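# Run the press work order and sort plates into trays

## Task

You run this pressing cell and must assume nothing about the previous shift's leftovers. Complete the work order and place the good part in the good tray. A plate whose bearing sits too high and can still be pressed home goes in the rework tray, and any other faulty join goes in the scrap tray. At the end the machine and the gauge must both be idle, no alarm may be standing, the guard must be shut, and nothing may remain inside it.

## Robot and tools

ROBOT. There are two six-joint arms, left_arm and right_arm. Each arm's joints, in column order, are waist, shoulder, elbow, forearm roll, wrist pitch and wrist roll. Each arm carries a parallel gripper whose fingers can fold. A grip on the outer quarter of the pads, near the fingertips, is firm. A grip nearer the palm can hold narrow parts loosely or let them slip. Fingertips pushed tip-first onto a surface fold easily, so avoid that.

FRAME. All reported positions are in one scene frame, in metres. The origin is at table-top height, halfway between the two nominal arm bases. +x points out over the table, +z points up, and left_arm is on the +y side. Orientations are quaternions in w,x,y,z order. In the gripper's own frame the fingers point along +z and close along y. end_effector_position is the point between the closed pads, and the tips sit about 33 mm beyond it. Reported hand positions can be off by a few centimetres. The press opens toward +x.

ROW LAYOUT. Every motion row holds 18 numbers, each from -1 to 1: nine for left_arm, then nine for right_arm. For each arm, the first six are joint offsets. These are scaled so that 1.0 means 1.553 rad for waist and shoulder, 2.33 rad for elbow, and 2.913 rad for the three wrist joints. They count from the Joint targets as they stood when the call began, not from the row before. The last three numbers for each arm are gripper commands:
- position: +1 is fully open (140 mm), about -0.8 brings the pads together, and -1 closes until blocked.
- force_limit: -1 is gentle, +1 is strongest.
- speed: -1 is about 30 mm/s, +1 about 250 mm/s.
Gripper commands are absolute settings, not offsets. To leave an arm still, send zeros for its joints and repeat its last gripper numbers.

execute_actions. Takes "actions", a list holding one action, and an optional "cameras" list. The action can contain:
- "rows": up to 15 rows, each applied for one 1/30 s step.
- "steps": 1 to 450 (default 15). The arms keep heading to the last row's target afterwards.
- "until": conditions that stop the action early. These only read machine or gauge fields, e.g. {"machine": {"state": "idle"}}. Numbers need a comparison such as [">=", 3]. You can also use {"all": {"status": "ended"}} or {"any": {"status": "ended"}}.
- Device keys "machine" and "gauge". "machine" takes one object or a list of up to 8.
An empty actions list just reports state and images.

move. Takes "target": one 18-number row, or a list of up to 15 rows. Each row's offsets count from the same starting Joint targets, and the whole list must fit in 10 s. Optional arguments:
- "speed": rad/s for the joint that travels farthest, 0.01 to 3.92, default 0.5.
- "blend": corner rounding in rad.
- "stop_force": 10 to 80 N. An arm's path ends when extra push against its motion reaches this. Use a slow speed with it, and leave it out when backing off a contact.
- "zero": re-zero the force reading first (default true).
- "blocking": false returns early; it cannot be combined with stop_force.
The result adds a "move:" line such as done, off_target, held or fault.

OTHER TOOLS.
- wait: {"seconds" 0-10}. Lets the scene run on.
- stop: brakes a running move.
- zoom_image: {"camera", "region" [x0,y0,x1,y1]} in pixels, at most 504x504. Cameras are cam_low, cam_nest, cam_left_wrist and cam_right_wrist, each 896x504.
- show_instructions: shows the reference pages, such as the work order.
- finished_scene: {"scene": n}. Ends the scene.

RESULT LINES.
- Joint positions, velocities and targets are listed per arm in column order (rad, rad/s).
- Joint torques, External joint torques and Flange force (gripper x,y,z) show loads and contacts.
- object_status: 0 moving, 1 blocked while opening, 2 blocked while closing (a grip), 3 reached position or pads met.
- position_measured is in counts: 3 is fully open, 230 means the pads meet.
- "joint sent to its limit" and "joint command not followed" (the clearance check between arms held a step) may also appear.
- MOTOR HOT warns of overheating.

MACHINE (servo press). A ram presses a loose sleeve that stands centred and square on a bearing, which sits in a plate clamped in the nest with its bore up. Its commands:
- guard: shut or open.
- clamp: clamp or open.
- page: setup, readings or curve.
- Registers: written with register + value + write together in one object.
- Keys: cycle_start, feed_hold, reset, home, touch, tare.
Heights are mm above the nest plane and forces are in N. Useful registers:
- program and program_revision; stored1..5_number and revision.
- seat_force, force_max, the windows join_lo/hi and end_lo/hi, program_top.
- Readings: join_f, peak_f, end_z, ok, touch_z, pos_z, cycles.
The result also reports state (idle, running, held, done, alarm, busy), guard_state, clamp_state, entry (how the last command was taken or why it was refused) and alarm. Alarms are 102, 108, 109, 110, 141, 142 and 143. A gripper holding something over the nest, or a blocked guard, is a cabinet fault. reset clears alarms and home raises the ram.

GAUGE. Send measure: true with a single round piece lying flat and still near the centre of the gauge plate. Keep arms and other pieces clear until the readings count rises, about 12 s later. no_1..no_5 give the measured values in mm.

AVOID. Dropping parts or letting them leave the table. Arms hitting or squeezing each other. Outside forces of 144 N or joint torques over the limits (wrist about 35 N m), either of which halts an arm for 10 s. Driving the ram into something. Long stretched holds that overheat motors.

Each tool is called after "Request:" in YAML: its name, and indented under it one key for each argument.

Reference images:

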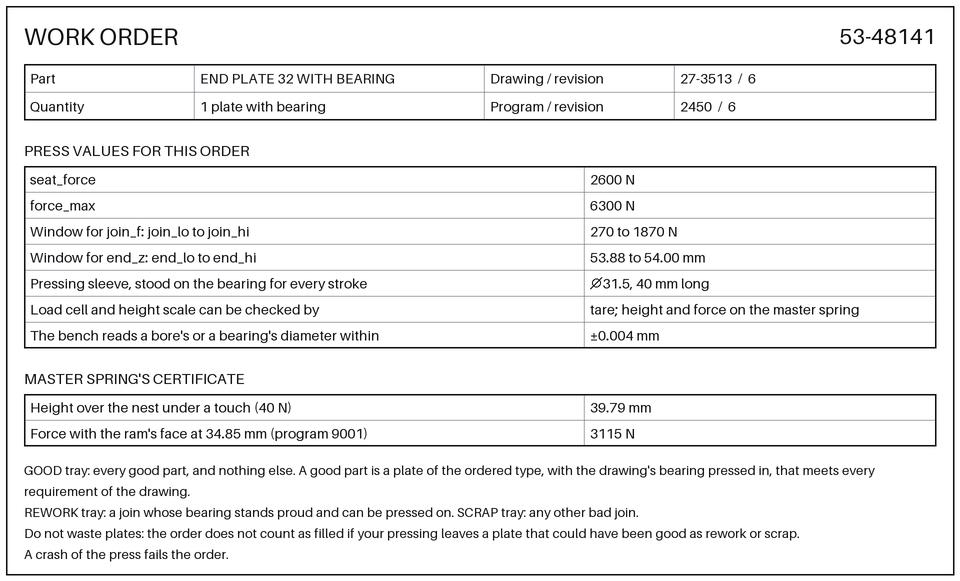

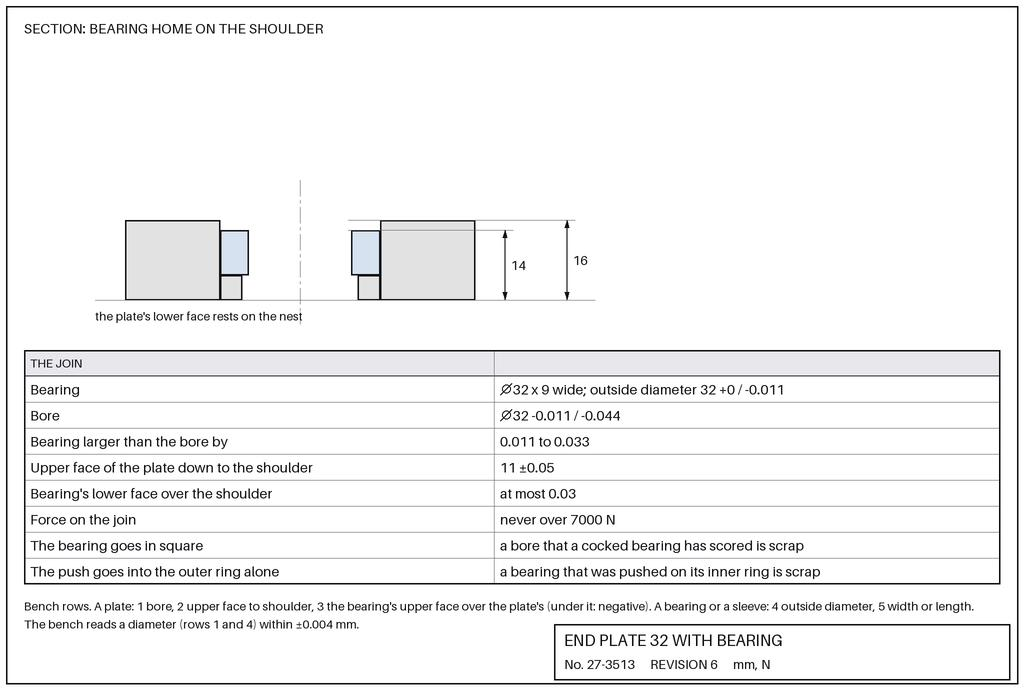

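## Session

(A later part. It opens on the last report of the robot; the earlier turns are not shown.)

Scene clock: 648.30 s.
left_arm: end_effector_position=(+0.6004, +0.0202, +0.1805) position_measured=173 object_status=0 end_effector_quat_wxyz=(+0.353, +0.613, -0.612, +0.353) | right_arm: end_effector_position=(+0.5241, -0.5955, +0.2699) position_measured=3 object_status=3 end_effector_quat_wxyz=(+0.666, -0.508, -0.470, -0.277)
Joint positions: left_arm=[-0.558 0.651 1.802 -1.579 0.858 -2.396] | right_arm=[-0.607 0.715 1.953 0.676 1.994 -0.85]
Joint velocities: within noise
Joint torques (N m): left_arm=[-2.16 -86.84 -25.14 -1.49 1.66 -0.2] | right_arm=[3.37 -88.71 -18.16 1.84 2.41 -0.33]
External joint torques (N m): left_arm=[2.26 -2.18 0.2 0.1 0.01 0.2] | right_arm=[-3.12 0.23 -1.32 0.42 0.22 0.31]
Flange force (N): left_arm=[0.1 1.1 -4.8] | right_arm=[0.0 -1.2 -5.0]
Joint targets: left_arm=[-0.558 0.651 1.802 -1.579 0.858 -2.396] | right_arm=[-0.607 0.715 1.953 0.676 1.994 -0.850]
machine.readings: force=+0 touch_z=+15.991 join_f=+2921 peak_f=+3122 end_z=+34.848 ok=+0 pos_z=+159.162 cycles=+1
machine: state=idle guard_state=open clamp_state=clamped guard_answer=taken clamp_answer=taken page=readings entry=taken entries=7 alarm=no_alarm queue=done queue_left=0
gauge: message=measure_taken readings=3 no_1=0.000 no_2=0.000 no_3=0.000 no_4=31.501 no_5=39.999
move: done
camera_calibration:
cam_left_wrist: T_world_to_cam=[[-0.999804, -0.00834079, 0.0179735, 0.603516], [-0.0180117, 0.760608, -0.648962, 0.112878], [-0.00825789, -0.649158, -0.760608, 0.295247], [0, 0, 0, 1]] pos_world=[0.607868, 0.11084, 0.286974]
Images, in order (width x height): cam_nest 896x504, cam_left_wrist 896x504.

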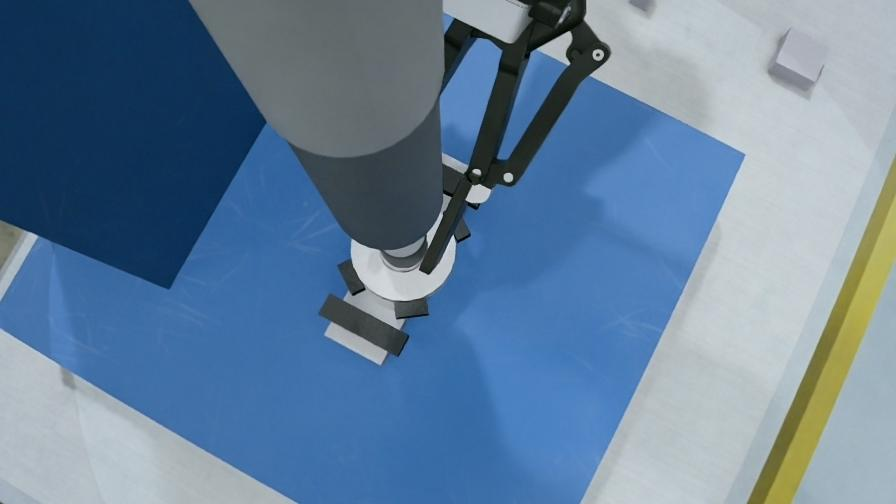

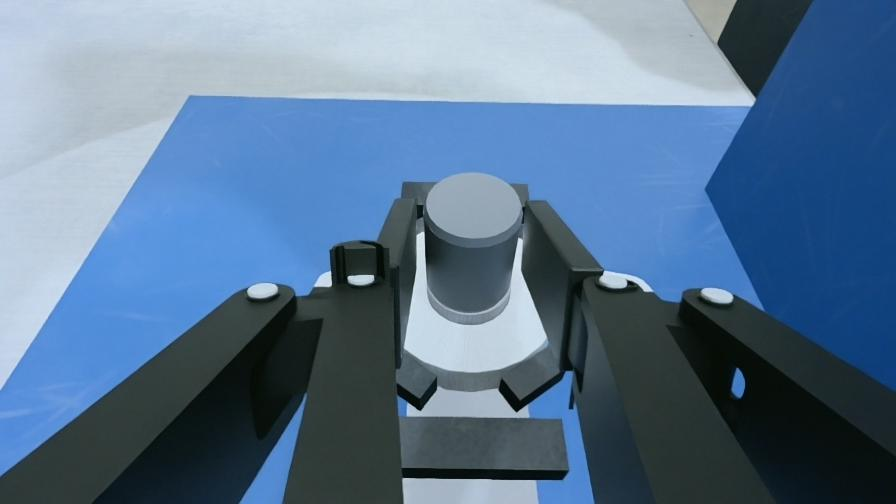

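Request:
move:
  target:
    - [0,0,0,0,0,0,0.2,0,-0.7,0,0,0,0,0,0,1,1,1]
    - [0.1203,-0.0607,0.045,0.0457,0.0411,0.008,0.2,0,-0.7,0,0,0,0,0,0,1,1,1]
    - [0.3735,-0.224,0.265,-0.5364,-0.0789,0.2832,0.2,0,-0.7,0,0,0,0,0,0,1,1,1]
  speed: [0.1,0.15,0.6]
  cameras: ["cam_low","cam_nest"]

Request:
zoom_image:
  camera: "cam_nest"
  region: [340, 220, 470, 310]

Request:
zoom_image:
  camera: "cam_low"
  region: [130, 150, 430, 320]

Scene clock: 656.73 s.
left_arm: end_effector_position=(+0.6410, +0.7183, +0.2005) position_measured=104 object_status=3 end_effector_quat_wxyz=(-0.018, +0.865, +0.032, +0.500) | right_arm: end_effector_position=(+0.5241, -0.5955, +0.2699) position_measured=3 object_status=3 end_effector_quat_wxyz=(+0.666, -0.508, -0.470, -0.277)
Joint positions: left_arm=[0.022 0.303 2.42 -3.141 0.628 -1.571] | right_arm=[-0.607 0.715 1.953 0.676 1.994 -0.85]
Joint velocities: within noise
Joint torques (N m): left_arm=[-2.43 -49.11 -19.7 -1.92 2.45 -0.17] | right_arm=[3.55 -88.37 -18.2 1.85 2.4 -0.35]
External joint torques (N m): left_arm=[2.54 -2.29 -0.22 0.12 0 0.17] | right_arm=[-3.32 -0.11 -1.37 0.42 0.23 0.33]
Flange force (N): left_arm=[3.5 -6.1 -4.2] | right_arm=[0.3 -1.7 -5.1]
Joint targets: left_arm=[0.022 0.303 2.420 -3.141 0.628 -1.571] | right_arm=[-0.607 0.715 1.953 0.676 1.994 -0.850]
machine.readings: force=+0 touch_z=+15.991 join_f=+2921 peak_f=+3122 end_z=+34.848 ok=+0 pos_z=+159.162 cycles=+1
machine: state=idle guard_state=open clamp_state=clamped guard_answer=taken clamp_answer=taken page=readings entry=taken entries=7 alarm=no_alarm queue=done queue_left=0
gauge: message=measure_taken readings=3 no_1=0.000 no_2=0.000 no_3=0.000 no_4=31.501 no_5=39.999
move: done
Images, in order (width x height): cam_low 896x504, cam_nest 896x504.

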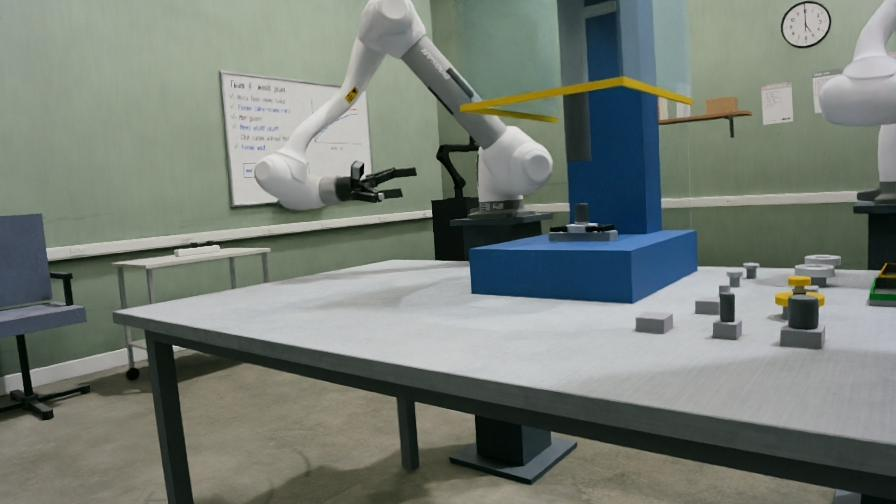

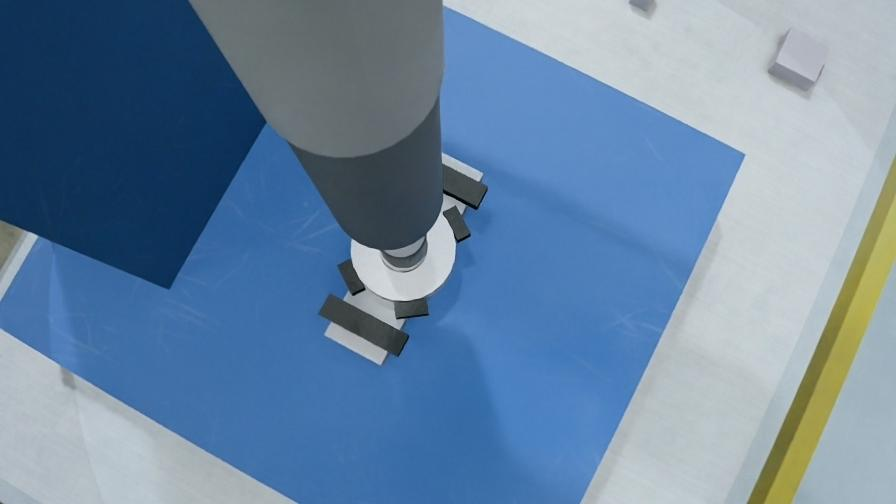

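Scaled by 3.877.

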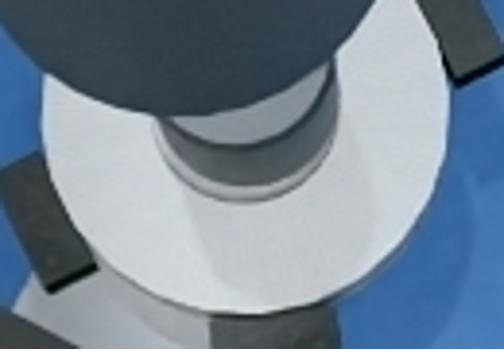

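Scaled by 1.680.

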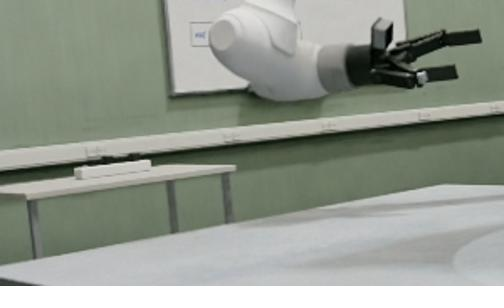

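Request:
execute_actions:
  actions:
    - {"machine":[{"guard":"shut"},{"touch":true}],"steps":450,"until":{"machine":{"queue":["!=","running"]}}}
  cameras: []

Scene clock: 669.47 s.
left_arm: end_effector_position=(+0.6410, +0.7183, +0.2005) position_measured=104 object_status=3 end_effector_quat_wxyz=(-0.018, +0.865, +0.032, +0.500) | right_arm: end_effector_position=(+0.5241, -0.5955, +0.2699) position_measured=3 object_status=3 end_effector_quat_wxyz=(+0.666, -0.508, -0.470, -0.277)
Joint positions: left_arm=[0.022 0.303 2.42 -3.141 0.628 -1.571] | right_arm=[-0.607 0.715 1.953 0.676 1.994 -0.85]
Joint velocities: within noise
Joint torques (N m): left_arm=[-2.24 -49.54 -19.5 -1.92 2.43 -0.12] | right_arm=[3.56 -88.54 -18.14 1.82 2.36 -0.28]
External joint torques (N m): left_arm=[2.28 -1.69 -0.34 0.13 0.02 0.12] | right_arm=[-3.74 0.07 -1.31 0.45 0.27 0.26]
Flange force (N): left_arm=[2.8 -5.7 -2.9] | right_arm=[-0.1 -2.1 -5.5]
Joint targets: left_arm=[0.022 0.303 2.420 -3.141 0.628 -1.571] | right_arm=[-0.607 0.715 1.953 0.676 1.994 -0.850]
Tool commands: left_gripper/position=+0.2 left_gripper/force_limit=+0.0 left_gripper/speed=-0.7 right_gripper/position=+1.0 right_gripper/force_limit=+1.0 right_gripper/speed=+1.0
machine.readings: force=+0 touch_z=+62.656 join_f=+2921 peak_f=+3122 end_z=+34.848 ok=+0 pos_z=+159.162 cycles=+1
machine: state=idle guard_state=shut clamp_state=clamped guard_answer=taken clamp_answer=taken page=readings entry=taken entries=8 alarm=no_alarm queue=done queue_left=0
gauge: message=measure_taken readings=3 no_1=0.000 no_2=0.000 no_3=0.000 no_4=31.501 no_5=39.999
No camera images: "cameras" was empty.

Request:
execute_actions:
  actions:
    - {"machine":{"page":"setup"},"steps":5}
  cameras: []

Scene clock: 671.10 s.
left_arm: end_effector_position=(+0.6410, +0.7183, +0.2005) position_measured=104 object_status=3 end_effector_quat_wxyz=(-0.018, +0.865, +0.032, +0.500) | right_arm: end_effector_position=(+0.5241, -0.5955, +0.2699) position_measured=3 object_status=3 end_effector_quat_wxyz=(+0.666, -0.508, -0.470, -0.277)
Joint positions: left_arm=[0.022 0.303 2.42 -3.141 0.628 -1.571] | right_arm=[-0.607 0.715 1.953 0.676 1.994 -0.85]
Joint velocities: within noise
Joint torques (N m): left_arm=[-2.51 -49.59 -19.67 -1.97 2.45 -0.04] | right_arm=[3.59 -89.08 -18.06 1.85 2.39 -0.3]
External joint torques (N m): left_arm=[2.62 -1.81 -0.24 0.17 0.01 0.04] | right_arm=[-3.41 1.4 -1.31 0.4 0.22 0.28]
Flange force (N): left_arm=[2.9 -6.8 -3.2] | right_arm=[-1.6 -0.3 -6.1]
Joint targets: left_arm=[0.022 0.303 2.420 -3.141 0.628 -1.571] | right_arm=[-0.607 0.715 1.953 0.676 1.994 -0.850]
Tool commands: left_gripper/position=+0.2 left_gripper/force_limit=+0.0 left_gripper/speed=-0.7 right_gripper/position=+1.0 right_gripper/force_limit=+1.0 right_gripper/speed=+1.0
machine.setup: program=+2450 ram_zero=+160.838 seat_force=+2600 force_max=+6300 join_lo=+270 join_hi=+1870 end_lo=+53.880 end_hi=+54.000 cell_gain=+0.959 cell_zero=-119 program_revision=+6 program_top=+54.000 stored1_number=+2450 stored1_revision=+6 stored2_number=+2914 stored2_revision=+4 stored3_number=+2874 stored3_revision=+2 stored4_number=+9001 stored4_revision=+1 stored5_number=+3420 stored5_revision=+5
machine: state=idle guard_state=shut clamp_state=clamped guard_answer=taken clamp_answer=taken page=setup entry=taken entries=8 alarm=no_alarm queue=done queue_left=0
gauge: message=measure_taken readings=3 no_1=0.000 no_2=0.000 no_3=0.000 no_4=31.501 no_5=39.999
No camera images: "cameras" was empty.

All right.

Request:
execute_actions:
  actions:
    - {"machine":[{"page":"readings"},{"cycle_start":true}],"steps":450,"until":{"machine":{"queue":["!=","running"]}}}
  cameras: []

Scene clock: 677.13 s.
left_arm: end_effector_position=(+0.6410, +0.7183, +0.2005) position_measured=104 object_status=3 end_effector_quat_wxyz=(-0.018, +0.865, +0.032, +0.500) | right_arm: end_effector_position=(+0.5241, -0.5955, +0.2699) position_measured=3 object_status=3 end_effector_quat_wxyz=(+0.666, -0.508, -0.470, -0.277)
Joint positions: left_arm=[0.022 0.303 2.42 -3.141 0.628 -1.571] | right_arm=[-0.607 0.715 1.953 0.676 1.994 -0.85]
Joint velocities: within noise
Joint torques (N m): left_arm=[-2.05 -49.79 -19.61 -1.95 2.5 -0.13] | right_arm=[3.61 -88.97 -18.07 1.88 2.42 -0.34]
External joint torques (N m): left_arm=[2.13 -1.57 -0.3 0.16 -0.04 0.13] | right_arm=[-3.16 0.31 -1.58 0.4 0.21 0.31]
Flange force (N): left_arm=[2.7 -5.4 -2.7] | right_arm=[0.0 -0.9 -5.6]
Joint targets: left_arm=[0.022 0.303 2.420 -3.141 0.628 -1.571] | right_arm=[-0.607 0.715 1.953 0.676 1.994 -0.850]
Tool commands: left_gripper/position=+0.2 left_gripper/force_limit=+0.0 left_gripper/speed=-0.7 right_gripper/position=+1.0 right_gripper/force_limit=+1.0 right_gripper/speed=+1.0
machine.readings: force=+0 touch_z=+62.656 join_f=+0 peak_f=+2941 end_z=+55.946 ok=+0 pos_z=+159.162 cycles=+2
machine: state=done guard_state=shut clamp_state=clamped guard_answer=taken clamp_answer=taken page=readings entry=taken entries=9 alarm=no_alarm queue=done queue_left=0
gauge: message=measure_taken readings=3 no_1=0.000 no_2=0.000 no_3=0.000 no_4=31.501 no_5=39.999
No camera images: "cameras" was empty.

Request:
execute_actions:
  actions:
    - {"machine":{"page":"curve"},"steps":5}
  cameras: ["cam_nest","cam_low"]

Request:
zoom_image:
  camera: "cam_low"
  region: [520, 190, 660, 270]

Scene clock: 678.57 s.
left_arm: end_effector_position=(+0.6410, +0.7183, +0.2005) position_measured=104 object_status=3 end_effector_quat_wxyz=(-0.018, +0.865, +0.032, +0.500) | right_arm: end_effector_position=(+0.5241, -0.5955, +0.2699) position_measured=3 object_status=3 end_effector_quat_wxyz=(+0.666, -0.508, -0.470, -0.277)
Joint positions: left_arm=[0.022 0.303 2.42 -3.141 0.628 -1.571] | right_arm=[-0.607 0.715 1.953 0.676 1.994 -0.85]
Joint velocities: within noise
Joint torques (N m): left_arm=[-1.87 -49.87 -19.82 -1.9 2.43 -0.23] | right_arm=[3.32 -88.71 -18.22 1.86 2.38 -0.34]
External joint torques (N m): left_arm=[1.99 -1.55 -0.07 0.11 0.03 0.23] | right_arm=[-2.82 0.22 -1.25 0.39 0.24 0.32]
Flange force (N): left_arm=[2.2 -4.7 -2.9] | right_arm=[0.1 -1.0 -4.7]
Joint targets: left_arm=[0.022 0.303 2.420 -3.141 0.628 -1.571] | right_arm=[-0.607 0.715 1.953 0.676 1.994 -0.850]
Tool commands: left_gripper/position=+0.2 left_gripper/force_limit=+0.0 left_gripper/speed=-0.7 right_gripper/position=+1.0 right_gripper/force_limit=+1.0 right_gripper/speed=+1.0
machine.curve: curve1_z=+64.200 curve1_f=-3 curve2_z=+62.743 curve2_f=+37 curve3_z=+61.286 curve3_f=+197 curve4_z=+59.829 curve4_f=+326 curve5_z=+58.371 curve5_f=+460 curve6_z=+56.914 curve6_f=+599 curve7_z=+55.457 curve7_f=+0 curve8_z=+54.000 curve8_f=+0
machine: state=done guard_state=shut clamp_state=clamped guard_answer=taken clamp_answer=taken page=curve entry=taken entries=9 alarm=no_alarm queue=done queue_left=0
gauge: message=measure_taken readings=3 no_1=0.000 no_2=0.000 no_3=0.000 no_4=31.501 no_5=39.999
Images, in order (width x height): cam_low 896x504, cam_nest 896x504.

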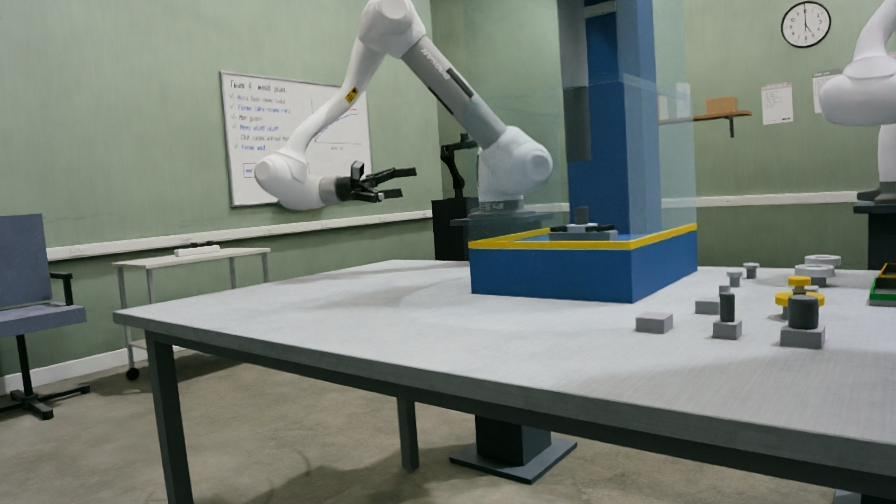

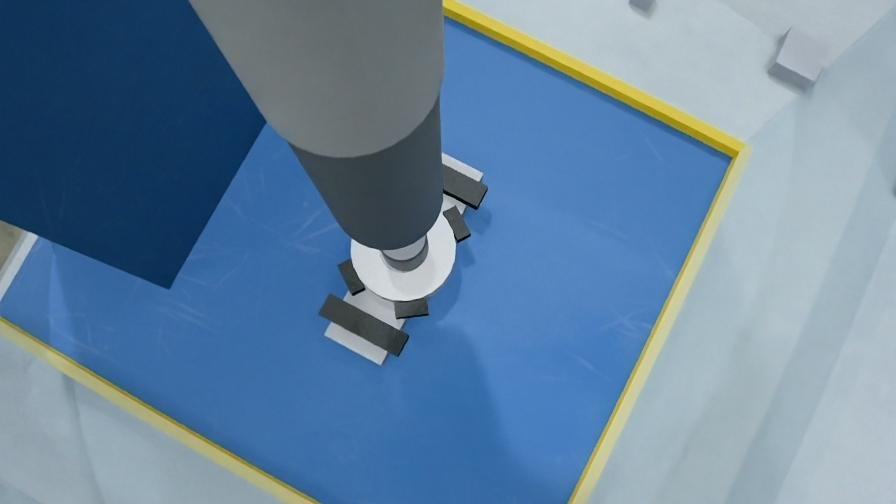

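Scaled by 3.600.

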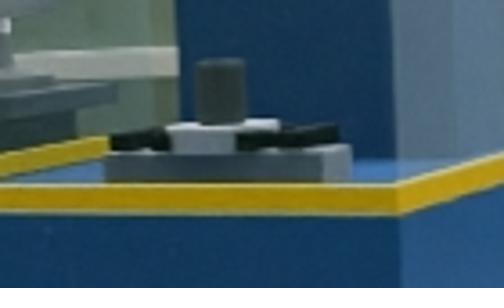

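Request:
execute_actions:
  actions:
    - {"machine":{"guard":"open","page":"readings"},"steps":120,"until":{"machine":{"guard_state":"open"}}}
  cameras: ["cam_low"]

Request:
zoom_image:
  camera: "cam_low"
  region: [540, 190, 630, 250]

Request:
move:
  target:
    - [-0.2532,0.1633,-0.22,0.5821,0.1201,-0.2753,0.2,0,-1,0,0,0,0,0,0,1,1,1]
    - [-0.3735,0.2236,-0.265,0.5362,0.0789,-0.2829,0.2,0,-1,0,0,0,0,0,0,1,1,1]
  speed: [0.5,0.15]
  cameras: ["cam_left_wrist","cam_nest"]

Request:
zoom_image:
  camera: "cam_left_wrist"
  region: [400, 220, 540, 350]

Request:
zoom_image:
  camera: "cam_nest"
  region: [365, 235, 435, 285]

Scene clock: 684.60 s.
left_arm: end_effector_position=(+0.6410, +0.7183, +0.2005) position_measured=104 object_status=3 end_effector_quat_wxyz=(-0.018, +0.865, +0.032, +0.500) | right_arm: end_effector_position=(+0.5241, -0.5955, +0.2699) position_measured=3 object_status=3 end_effector_quat_wxyz=(+0.666, -0.508, -0.470, -0.277)
Joint positions: left_arm=[0.022 0.303 2.42 -3.141 0.628 -1.571] | right_arm=[-0.607 0.715 1.953 0.676 1.994 -0.85]
Joint velocities: within noise
Joint torques (N m): left_arm=[-2.87 -49.3 -19.78 -2.01 2.41 -0.1] | right_arm=[3.34 -88.92 -18.12 1.81 2.41 -0.34]
External joint torques (N m): left_arm=[3.12 -2.17 -0.07 0.21 0.04 0.1] | right_arm=[-2.81 0.2 -1.55 0.46 0.22 0.32]
Flange force (N): left_arm=[3.1 -8.0 -4.2] | right_arm=[0.3 -0.5 -5.1]
Joint targets: left_arm=[0.022 0.303 2.420 -3.141 0.628 -1.571] | right_arm=[-0.607 0.715 1.953 0.676 1.994 -0.850]
Tool commands: left_gripper/position=+0.2 left_gripper/force_limit=+0.0 left_gripper/speed=-0.7 right_gripper/position=+1.0 right_gripper/force_limit=+1.0 right_gripper/speed=+1.0
machine.readings: force=+0 touch_z=+62.656 join_f=+0 peak_f=+2941 end_z=+55.946 ok=+0 pos_z=+159.162 cycles=+2
machine: state=done guard_state=open clamp_state=clamped guard_answer=taken clamp_answer=taken page=readings entry=taken entries=9 alarm=no_alarm queue=running queue_left=0
gauge: message=measure_taken readings=3 no_1=0.000 no_2=0.000 no_3=0.000 no_4=31.501 no_5=39.999
Images, in order (width x height): cam_low 896x504.

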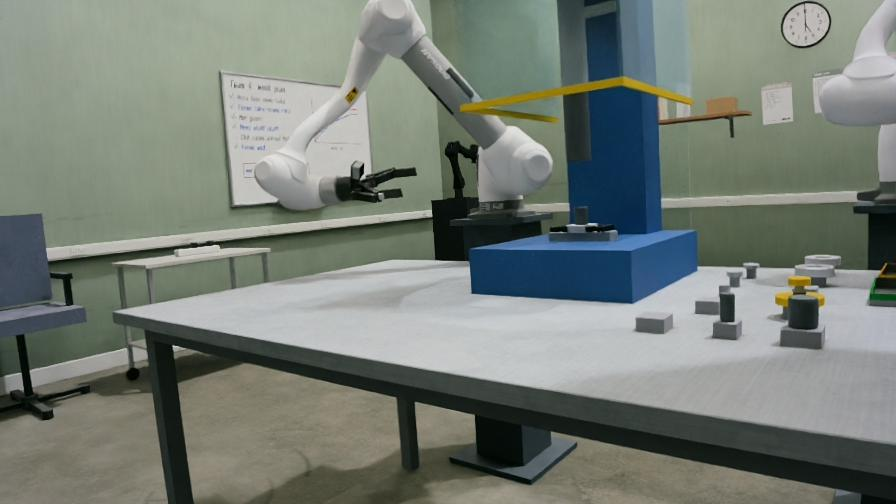

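Scaled by 5.600.

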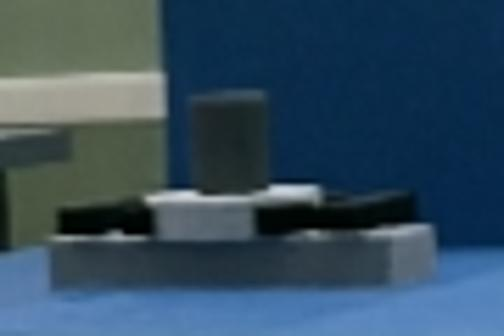

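Scene clock: 689.67 s.
left_arm: end_effector_position=(+0.6006, +0.0202, +0.1812) position_measured=104 object_status=3 end_effector_quat_wxyz=(+0.353, +0.612, -0.612, +0.354) | right_arm: end_effector_position=(+0.5241, -0.5955, +0.2699) position_measured=3 object_status=3 end_effector_quat_wxyz=(+0.666, -0.508, -0.470, -0.277)
Joint positions: left_arm=[-0.558 0.65 1.802 -1.579 0.858 -2.395] | right_arm=[-0.607 0.715 1.953 0.676 1.994 -0.85]
Joint velocities: within noise
Joint torques (N m): left_arm=[-1.96 -87.33 -24.67 -1.51 1.67 -0.13] | right_arm=[3.6 -88.93 -18.17 1.88 2.4 -0.32]
External joint torques (N m): left_arm=[2.5 -1.91 -0.35 0.15 -0.02 0.13] | right_arm=[-3.71 0.39 -1.52 0.41 0.23 0.3]
Flange force (N): left_arm=[0.3 -0.6 -4.4] | right_arm=[-0.4 -1.5 -6.0]
Joint targets: left_arm=[-0.558 0.650 1.802 -1.579 0.858 -2.395] | right_arm=[-0.607 0.715 1.953 0.676 1.994 -0.850]
machine.readings: force=+0 touch_z=+62.656 join_f=+0 peak_f=+2941 end_z=+55.946 ok=+0 pos_z=+159.162 cycles=+2
machine: state=done guard_state=open clamp_state=clamped guard_answer=taken clamp_answer=taken page=readings entry=taken entries=9 alarm=no_alarm queue=done queue_left=0
gauge: message=measure_taken readings=3 no_1=0.000 no_2=0.000 no_3=0.000 no_4=31.501 no_5=39.999
move: done
camera_calibration:
cam_left_wrist: T_world_to_cam=[[-0.999823, -0.00838271, 0.0168399, 0.603853], [-0.0173126, 0.760188, -0.649473, 0.113037], [-0.00735714, -0.649649, -0.760198, 0.295088], [0, 0, 0, 1]] pos_world=[0.607874, 0.110837, 0.287571]
Images, in order (width x height): cam_nest 896x504, cam_left_wrist 896x504.

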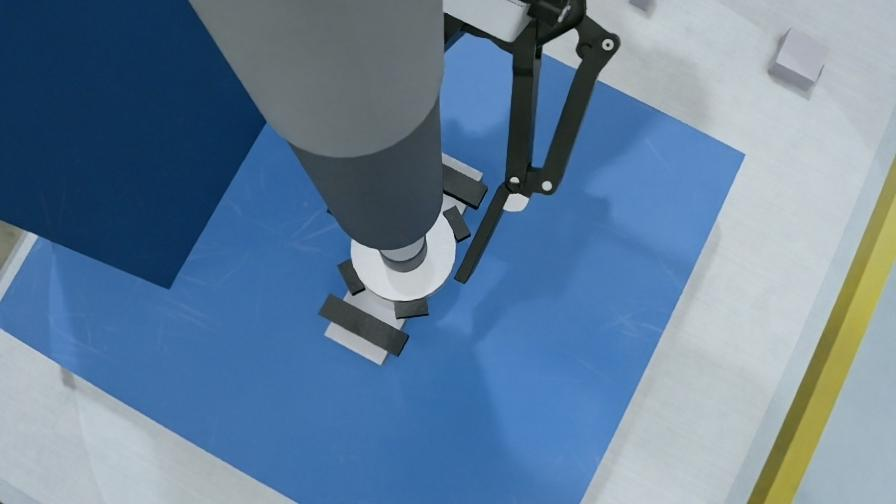

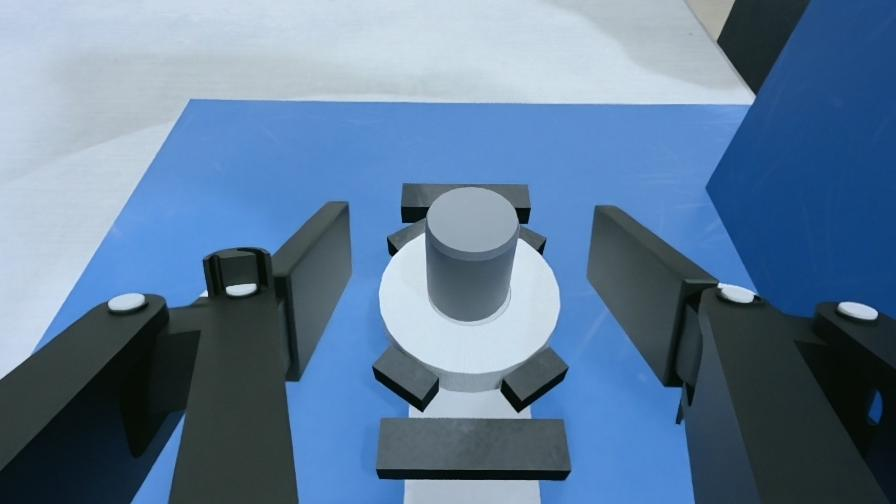

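Scaled by 3.600.

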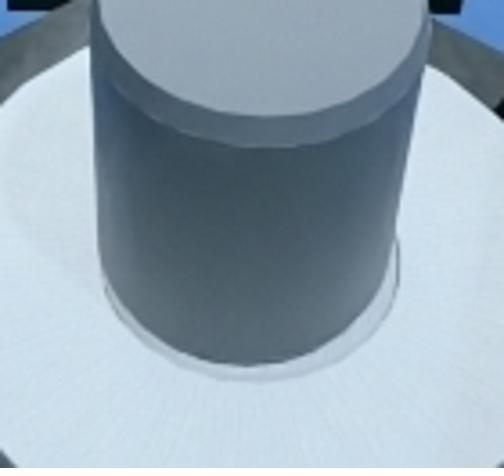

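Scaled by 7.200.

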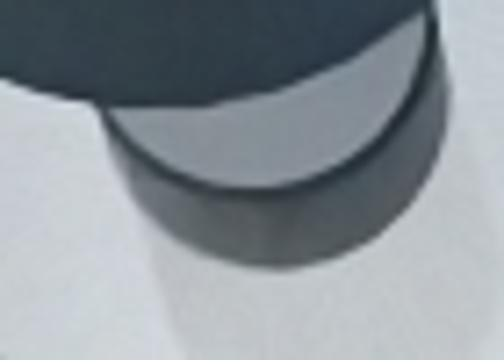

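Request:
move:
  target: [0,0,0,0,0,0,-1,0,-1,0,0,0,0,0,0,1,1,1]
  speed: 0.1
  cameras: []

Request:
move:
  target:
    - [0,-0.0014,0,0.0007,0,-0.0011,-1,0,-1,0,0,0,0,0,0,1,1,1]
    - [0.0004,-0.00182,0.00063,0.0007,0,-0.0011,-1,0,-1,0,0,0,0,0,0,1,1,1]
  speed: 0.01
  cameras: ["cam_left_wrist"]

Request:
zoom_image:
  camera: "cam_left_wrist"
  region: [400, 220, 540, 350]

Request:
move:
  target: [0,0.0035,0.0001,-0.0018,0,0.0027,-1,0,-1,0,0,0,0,0,0,1,1,1]
  speed: 0.01
  stop_force: 10
  cameras: ["cam_left_wrist","cam_nest"]

Request:
zoom_image:
  camera: "cam_left_wrist"
  region: [400, 220, 540, 350]

Request:
zoom_image:
  camera: "cam_nest"
  region: [365, 235, 435, 285]

Scene clock: 709.23 s.
left_arm: end_effector_position=(+0.6006, +0.0201, +0.1812) position_measured=185 object_status=0 end_effector_quat_wxyz=(+0.353, +0.612, -0.612, +0.354) | right_arm: end_effector_position=(+0.5241, -0.5955, +0.2699) position_measured=3 object_status=3 end_effector_quat_wxyz=(+0.666, -0.508, -0.470, -0.277)
Joint positions: left_arm=[-0.558 0.65 1.802 -1.579 0.858 -2.395] | right_arm=[-0.607 0.715 1.953 0.676 1.994 -0.85]
Joint velocities: within noise
Joint torques (N m): left_arm=[-3.63 -81.12 -22.85 -0.82 0.59 -0.02] | right_arm=[3.67 -88.59 -18.2 1.78 2.38 -0.3]
External joint torques (N m): left_arm=[3.83 -8.26 -2.23 -0.57 1.09 0.02] | right_arm=[-3.32 0.05 -1.38 0.5 0.25 0.28]
Flange force (N): left_arm=[5.4 1.3 -11.0] | right_arm=[0.2 -1.4 -5.2]
Joint targets: left_arm=[-0.558 0.650 1.802 -1.579 0.858 -2.395] | right_arm=[-0.607 0.715 1.953 0.676 1.994 -0.850]
machine.readings: force=+0 touch_z=+62.656 join_f=+0 peak_f=+2941 end_z=+55.946 ok=+0 pos_z=+159.162 cycles=+2
machine: state=done guard_state=open clamp_state=clamped guard_answer=taken clamp_answer=taken page=readings entry=taken entries=9 alarm=no_alarm queue=done queue_left=0
gauge: message=measure_taken readings=3 no_1=0.000 no_2=0.000 no_3=0.000 no_4=31.501 no_5=39.999
move: done
No camera images: "cameras" was empty.

Scene clock: 710.63 s.
left_arm: end_effector_position=(+0.6001, +0.0210, +0.1826) position_measured=185 object_status=2 end_effector_quat_wxyz=(+0.353, +0.613, -0.612, +0.353) | right_arm: end_effector_position=(+0.5241, -0.5955, +0.2699) position_measured=3 object_status=3 end_effector_quat_wxyz=(+0.666, -0.508, -0.470, -0.277)
Joint positions: left_arm=[-0.557 0.647 1.804 -1.577 0.858 -2.399] | right_arm=[-0.607 0.715 1.953 0.676 1.994 -0.85]
Joint velocities: within noise
Joint torques (N m): left_arm=[-2.24 -88.39 -25.84 -1.93 2.24 -0.15] | right_arm=[3.22 -88.99 -18.17 1.82 2.41 -0.33]
External joint torques (N m): left_arm=[2.39 -0.44 0.8 0.55 -0.57 0.15] | right_arm=[-3.14 0.82 -1.42 0.46 0.21 0.31]
Flange force (N): left_arm=[-1.2 0.1 -3.7] | right_arm=[-0.7 -0.4 -5.6]
Joint targets: left_arm=[-0.557 0.647 1.804 -1.577 0.858 -2.399] | right_arm=[-0.607 0.715 1.953 0.676 1.994 -0.850]
machine.readings: force=+0 touch_z=+62.656 join_f=+0 peak_f=+2941 end_z=+55.946 ok=+0 pos_z=+159.162 cycles=+2
machine: state=done guard_state=open clamp_state=clamped guard_answer=taken clamp_answer=taken page=readings entry=taken entries=9 alarm=no_alarm queue=done queue_left=0
gauge: message=measure_taken readings=3 no_1=0.000 no_2=0.000 no_3=0.000 no_4=31.501 no_5=39.999
move: done
camera_calibration:
cam_left_wrist: T_world_to_cam=[[-0.999801, -0.00903215, 0.0177788, 0.603218], [-0.0184124, 0.760505, -0.64907, 0.113848], [-0.00765841, -0.649269, -0.760521, 0.296906], [0, 0, 0, 1]] pos_world=[0.607468, 0.111638, 0.288973]
Images, in order (width x height): cam_left_wrist 896x504.

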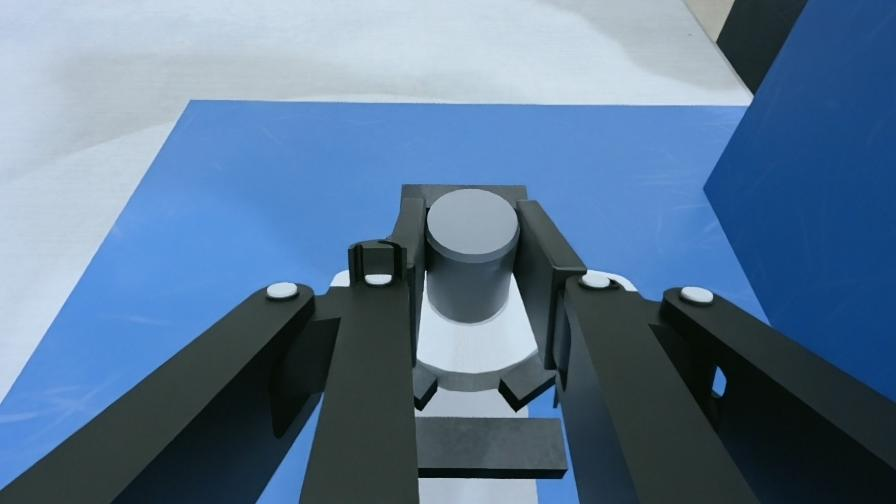

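Scaled by 3.600.

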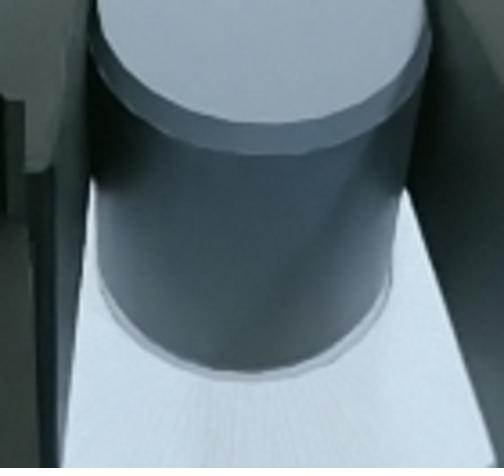

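Scene clock: 711.60 s.
left_arm: end_effector_position=(+0.6003, +0.0209, +0.1808) position_measured=185 object_status=2 end_effector_quat_wxyz=(+0.353, +0.613, -0.612, +0.353) | right_arm: end_effector_position=(+0.5241, -0.5955, +0.2699) position_measured=3 object_status=3 end_effector_quat_wxyz=(+0.666, -0.508, -0.470, -0.277)
Joint positions: left_arm=[-0.557 0.65 1.804 -1.58 0.858 -2.395] | right_arm=[-0.607 0.715 1.953 0.676 1.994 -0.85]
Joint velocities: within noise
Joint torques (N m): left_arm=[-1.17 -79.13 -20.99 -0.22 -0.45 -0.23] | right_arm=[3.57 -88.71 -18.21 1.91 2.4 -0.33]
External joint torques (N m): left_arm=[1.37 -10.16 -4.05 -1.17 2.14 0.23] | right_arm=[-3.06 -0.14 -1.32 0.35 0.23 0.31]
Flange force (N): left_arm=[8.4 1.9 -9.1] | right_arm=[0.4 -1.6 -4.8]
Joint targets: left_arm=[-0.557 0.650 1.804 -1.580 0.858 -2.395] | right_arm=[-0.607 0.715 1.953 0.676 1.994 -0.850]
machine.readings: force=+0 touch_z=+62.656 join_f=+0 peak_f=+2941 end_z=+55.946 ok=+0 pos_z=+159.162 cycles=+2
machine: state=done guard_state=open clamp_state=clamped guard_answer=taken clamp_answer=taken page=readings entry=taken entries=9 alarm=no_alarm queue=done queue_left=0
gauge: message=measure_taken readings=3 no_1=0.000 no_2=0.000 no_3=0.000 no_4=31.501 no_5=39.999
move: contact (left_arm)
camera_calibration:
cam_left_wrist: T_world_to_cam=[[-0.999803, -0.00922233, 0.0175539, 0.603437], [-0.0184131, 0.760319, -0.649289, 0.112842], [-0.00735858, -0.649485, -0.760339, 0.295261], [0, 0, 0, 1]] pos_world=[0.607569, 0.111536, 0.287173]
Images, in order (width x height): cam_nest 896x504, cam_left_wrist 896x504.

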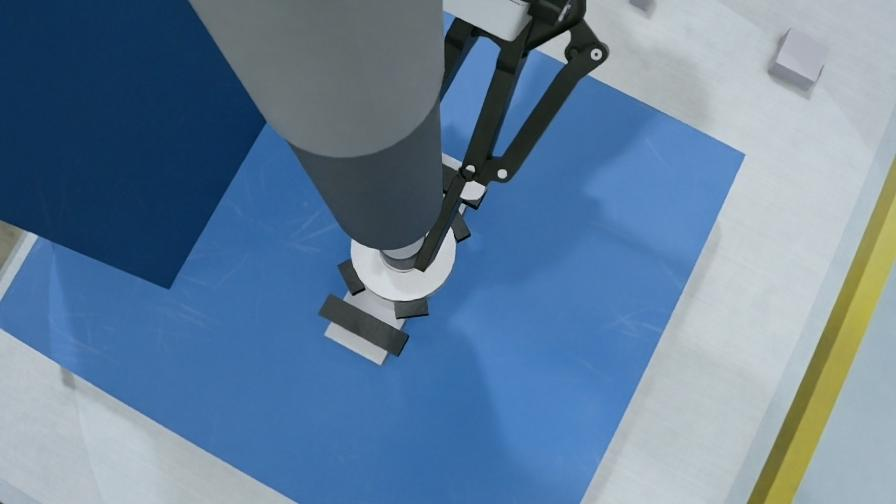

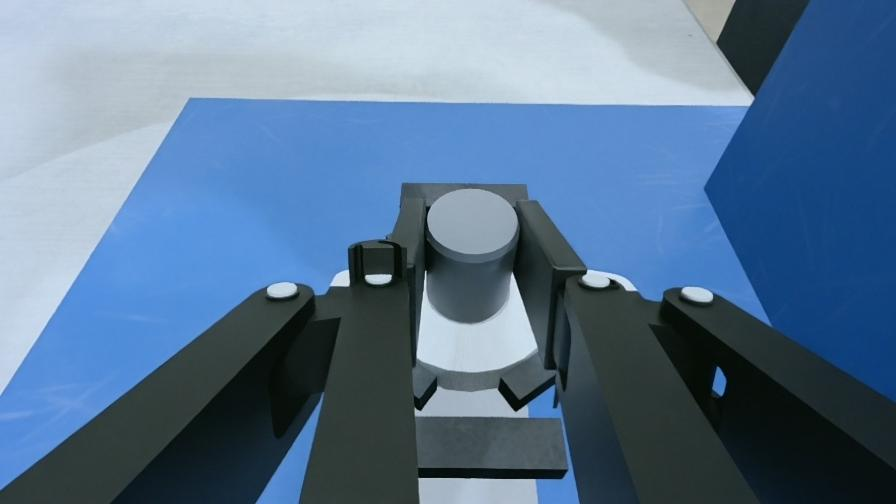

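Scaled by 3.600.

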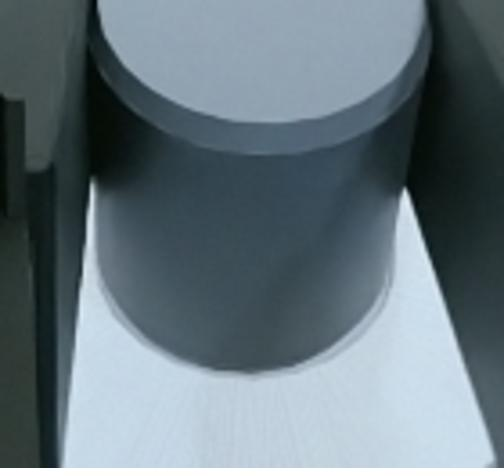

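Scaled by 7.200.

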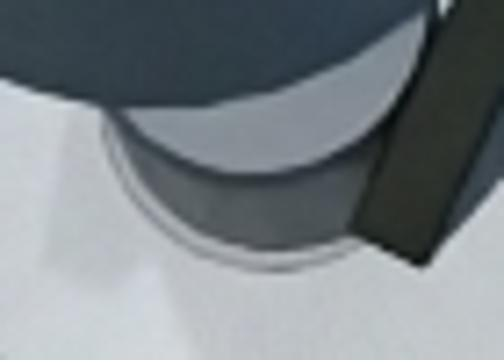

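Request:
move:
  target:
    - [0,-0.0012,0,0.0006,0,-0.001,-1,0,-1,0,0,0,0,0,0,1,1,1]
    - [-0.00051,-0.00088,-0.00048,0.0006,0,-0.001,-1,0,-1,0,0,0,0,0,0,1,1,1]
  speed: 0.01
  cameras: []

Request:
move:
  target: [0,0.0025,0.0001,-0.0012,0,0.0018,-1,0,-1,0,0,0,0,0,0,1,1,1]
  speed: 0.01
  stop_force: 10
  cameras: []

Request:
move:
  target: [0,-0.0004,0,0.0002,0,-0.0003,-0.35,0,-1,0,0,0,0,0,0,1,1,1]
  speed: 0.01
  cameras: ["cam_left_wrist","cam_nest"]

Request:
zoom_image:
  camera: "cam_left_wrist"
  region: [400, 220, 540, 350]

Request:
zoom_image:
  camera: "cam_nest"
  region: [365, 235, 435, 285]

Scene clock: 724.17 s.
left_arm: end_effector_position=(+0.6003, +0.0203, +0.1823) position_measured=185 object_status=2 end_effector_quat_wxyz=(+0.353, +0.613, -0.612, +0.353) | right_arm: end_effector_position=(+0.5241, -0.5955, +0.2699) position_measured=3 object_status=3 end_effector_quat_wxyz=(+0.666, -0.508, -0.470, -0.277)
Joint positions: left_arm=[-0.558 0.648 1.803 -1.578 0.858 -2.398] | right_arm=[-0.607 0.715 1.953 0.676 1.994 -0.85]
Joint velocities: within noise
Joint torques (N m): left_arm=[-3.63 -88 -25.6 -1.99 2.2 -0.15] | right_arm=[3.61 -88.77 -18.23 1.85 2.4 -0.36]
External joint torques (N m): left_arm=[4.18 -1.19 0.51 0.6 -0.54 0.15] | right_arm=[-4.01 0.72 -1.29 0.43 0.22 0.34]
Flange force (N): left_arm=[-1.4 -1.1 -6.2] | right_arm=[-1.0 -1.7 -6.1]
Joint targets: left_arm=[-0.558 0.649 1.803 -1.578 0.858 -2.398] | right_arm=[-0.607 0.715 1.953 0.676 1.994 -0.850]
machine.readings: force=+0 touch_z=+62.656 join_f=+0 peak_f=+2941 end_z=+55.946 ok=+0 pos_z=+159.162 cycles=+2
machine: state=done guard_state=open clamp_state=clamped guard_answer=taken clamp_answer=taken page=readings entry=taken entries=9 alarm=no_alarm queue=done queue_left=0
gauge: message=measure_taken readings=3 no_1=0.000 no_2=0.000 no_3=0.000 no_4=31.501 no_5=39.999
move: done
No camera images: "cameras" was empty.

Scene clock: 725.03 s.
left_arm: end_effector_position=(+0.6004, +0.0201, +0.1809) position_measured=185 object_status=2 end_effector_quat_wxyz=(+0.353, +0.613, -0.612, +0.353) | right_arm: end_effector_position=(+0.5241, -0.5955, +0.2699) position_measured=3 object_status=3 end_effector_quat_wxyz=(+0.666, -0.508, -0.470, -0.277)
Joint positions: left_arm=[-0.558 0.651 1.803 -1.58 0.858 -2.395] | right_arm=[-0.607 0.715 1.953 0.676 1.994 -0.85]
Joint velocities: within noise
Joint torques (N m): left_arm=[-1.59 -79.47 -20.91 -0.16 -0.31 -0.16] | right_arm=[3.56 -88.89 -18.05 1.87 2.38 -0.33]
External joint torques (N m): left_arm=[1.78 -9.58 -4.05 -1.23 1.98 0.16] | right_arm=[-3.35 0.5 -1.41 0.4 0.25 0.31]
Flange force (N): left_arm=[7.8 1.1 -8.8] | right_arm=[-0.4 -1.1 -5.6]
Joint targets: left_arm=[-0.558 0.651 1.803 -1.580 0.858 -2.395] | right_arm=[-0.607 0.715 1.953 0.676 1.994 -0.850]
machine.readings: force=+0 touch_z=+62.656 join_f=+0 peak_f=+2941 end_z=+55.946 ok=+0 pos_z=+159.162 cycles=+2
machine: state=done guard_state=open clamp_state=between guard_answer=taken clamp_answer=taken page=readings entry=taken entries=9 alarm=no_alarm queue=done queue_left=0
gauge: message=measure_taken readings=3 no_1=0.000 no_2=0.000 no_3=0.000 no_4=31.501 no_5=39.999
move: contact (left_arm)
No camera images: "cameras" was empty.

Scene clock: 725.73 s.
left_arm: end_effector_position=(+0.6003, +0.0201, +0.1813) position_measured=173 object_status=3 end_effector_quat_wxyz=(+0.353, +0.613, -0.612, +0.353) | right_arm: end_effector_position=(+0.5241, -0.5955, +0.2699) position_measured=3 object_status=3 end_effector_quat_wxyz=(+0.666, -0.508, -0.470, -0.277)
Joint positions: left_arm=[-0.558 0.65 1.803 -1.58 0.858 -2.396] | right_arm=[-0.607 0.715 1.953 0.676 1.994 -0.85]
Joint velocities: within noise
Joint torques (N m): left_arm=[-2.56 -86.32 -24.52 -1.46 1.61 -0.16] | right_arm=[3.79 -88.91 -18.17 1.87 2.47 -0.29]
External joint torques (N m): left_arm=[2.76 -2.63 -0.43 0.08 0.06 0.15] | right_arm=[-3.5 0.96 -1.14 0.37 0.15 0.27]
Flange force (N): left_arm=[0.7 -0.1 -5.4] | right_arm=[-1.3 -1.1 -5.5]
Joint targets: left_arm=[-0.558 0.650 1.803 -1.580 0.858 -2.396] | right_arm=[-0.607 0.715 1.953 0.676 1.994 -0.850]
machine.readings: force=+0 touch_z=+62.656 join_f=+0 peak_f=+2941 end_z=+55.946 ok=+0 pos_z=+159.162 cycles=+2
machine: state=done guard_state=open clamp_state=clamped guard_answer=taken clamp_answer=taken page=readings entry=taken entries=9 alarm=no_alarm queue=done queue_left=0
gauge: message=measure_taken readings=3 no_1=0.000 no_2=0.000 no_3=0.000 no_4=31.501 no_5=39.999
move: done
camera_calibration:
cam_left_wrist: T_world_to_cam=[[-0.999813, -0.00863061, 0.0173176, 0.603531], [-0.0178118, 0.760143, -0.649511, 0.113495], [-0.00755816, -0.649698, -0.760155, 0.295213], [0, 0, 0, 1]] pos_world=[0.607671, 0.110736, 0.287672]
Images, in order (width x height): cam_nest 896x504, cam_left_wrist 896x504.

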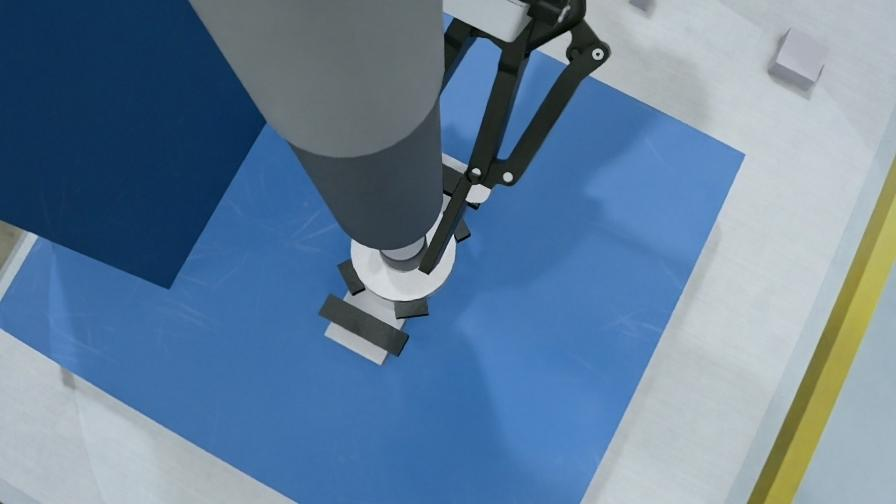

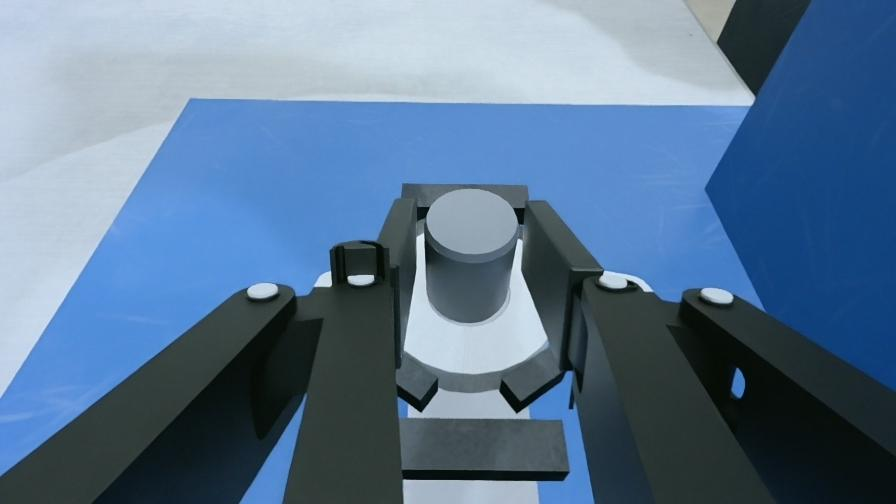

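Scaled by 3.600.

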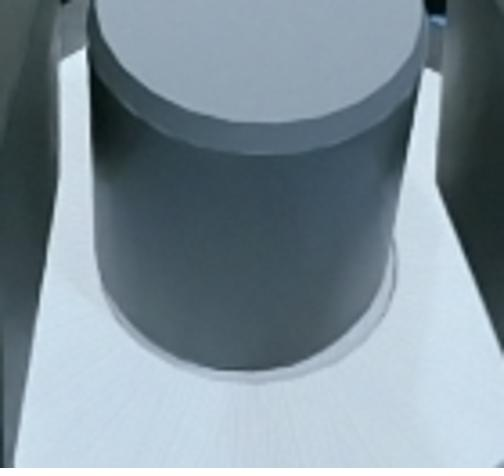

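Scaled by 7.200.

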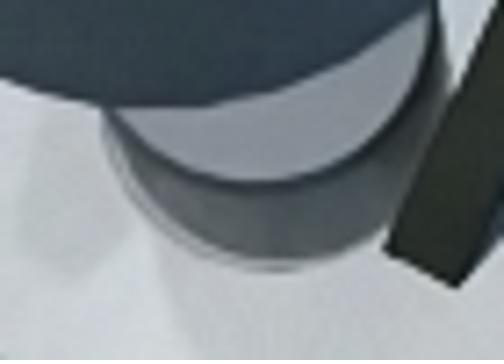

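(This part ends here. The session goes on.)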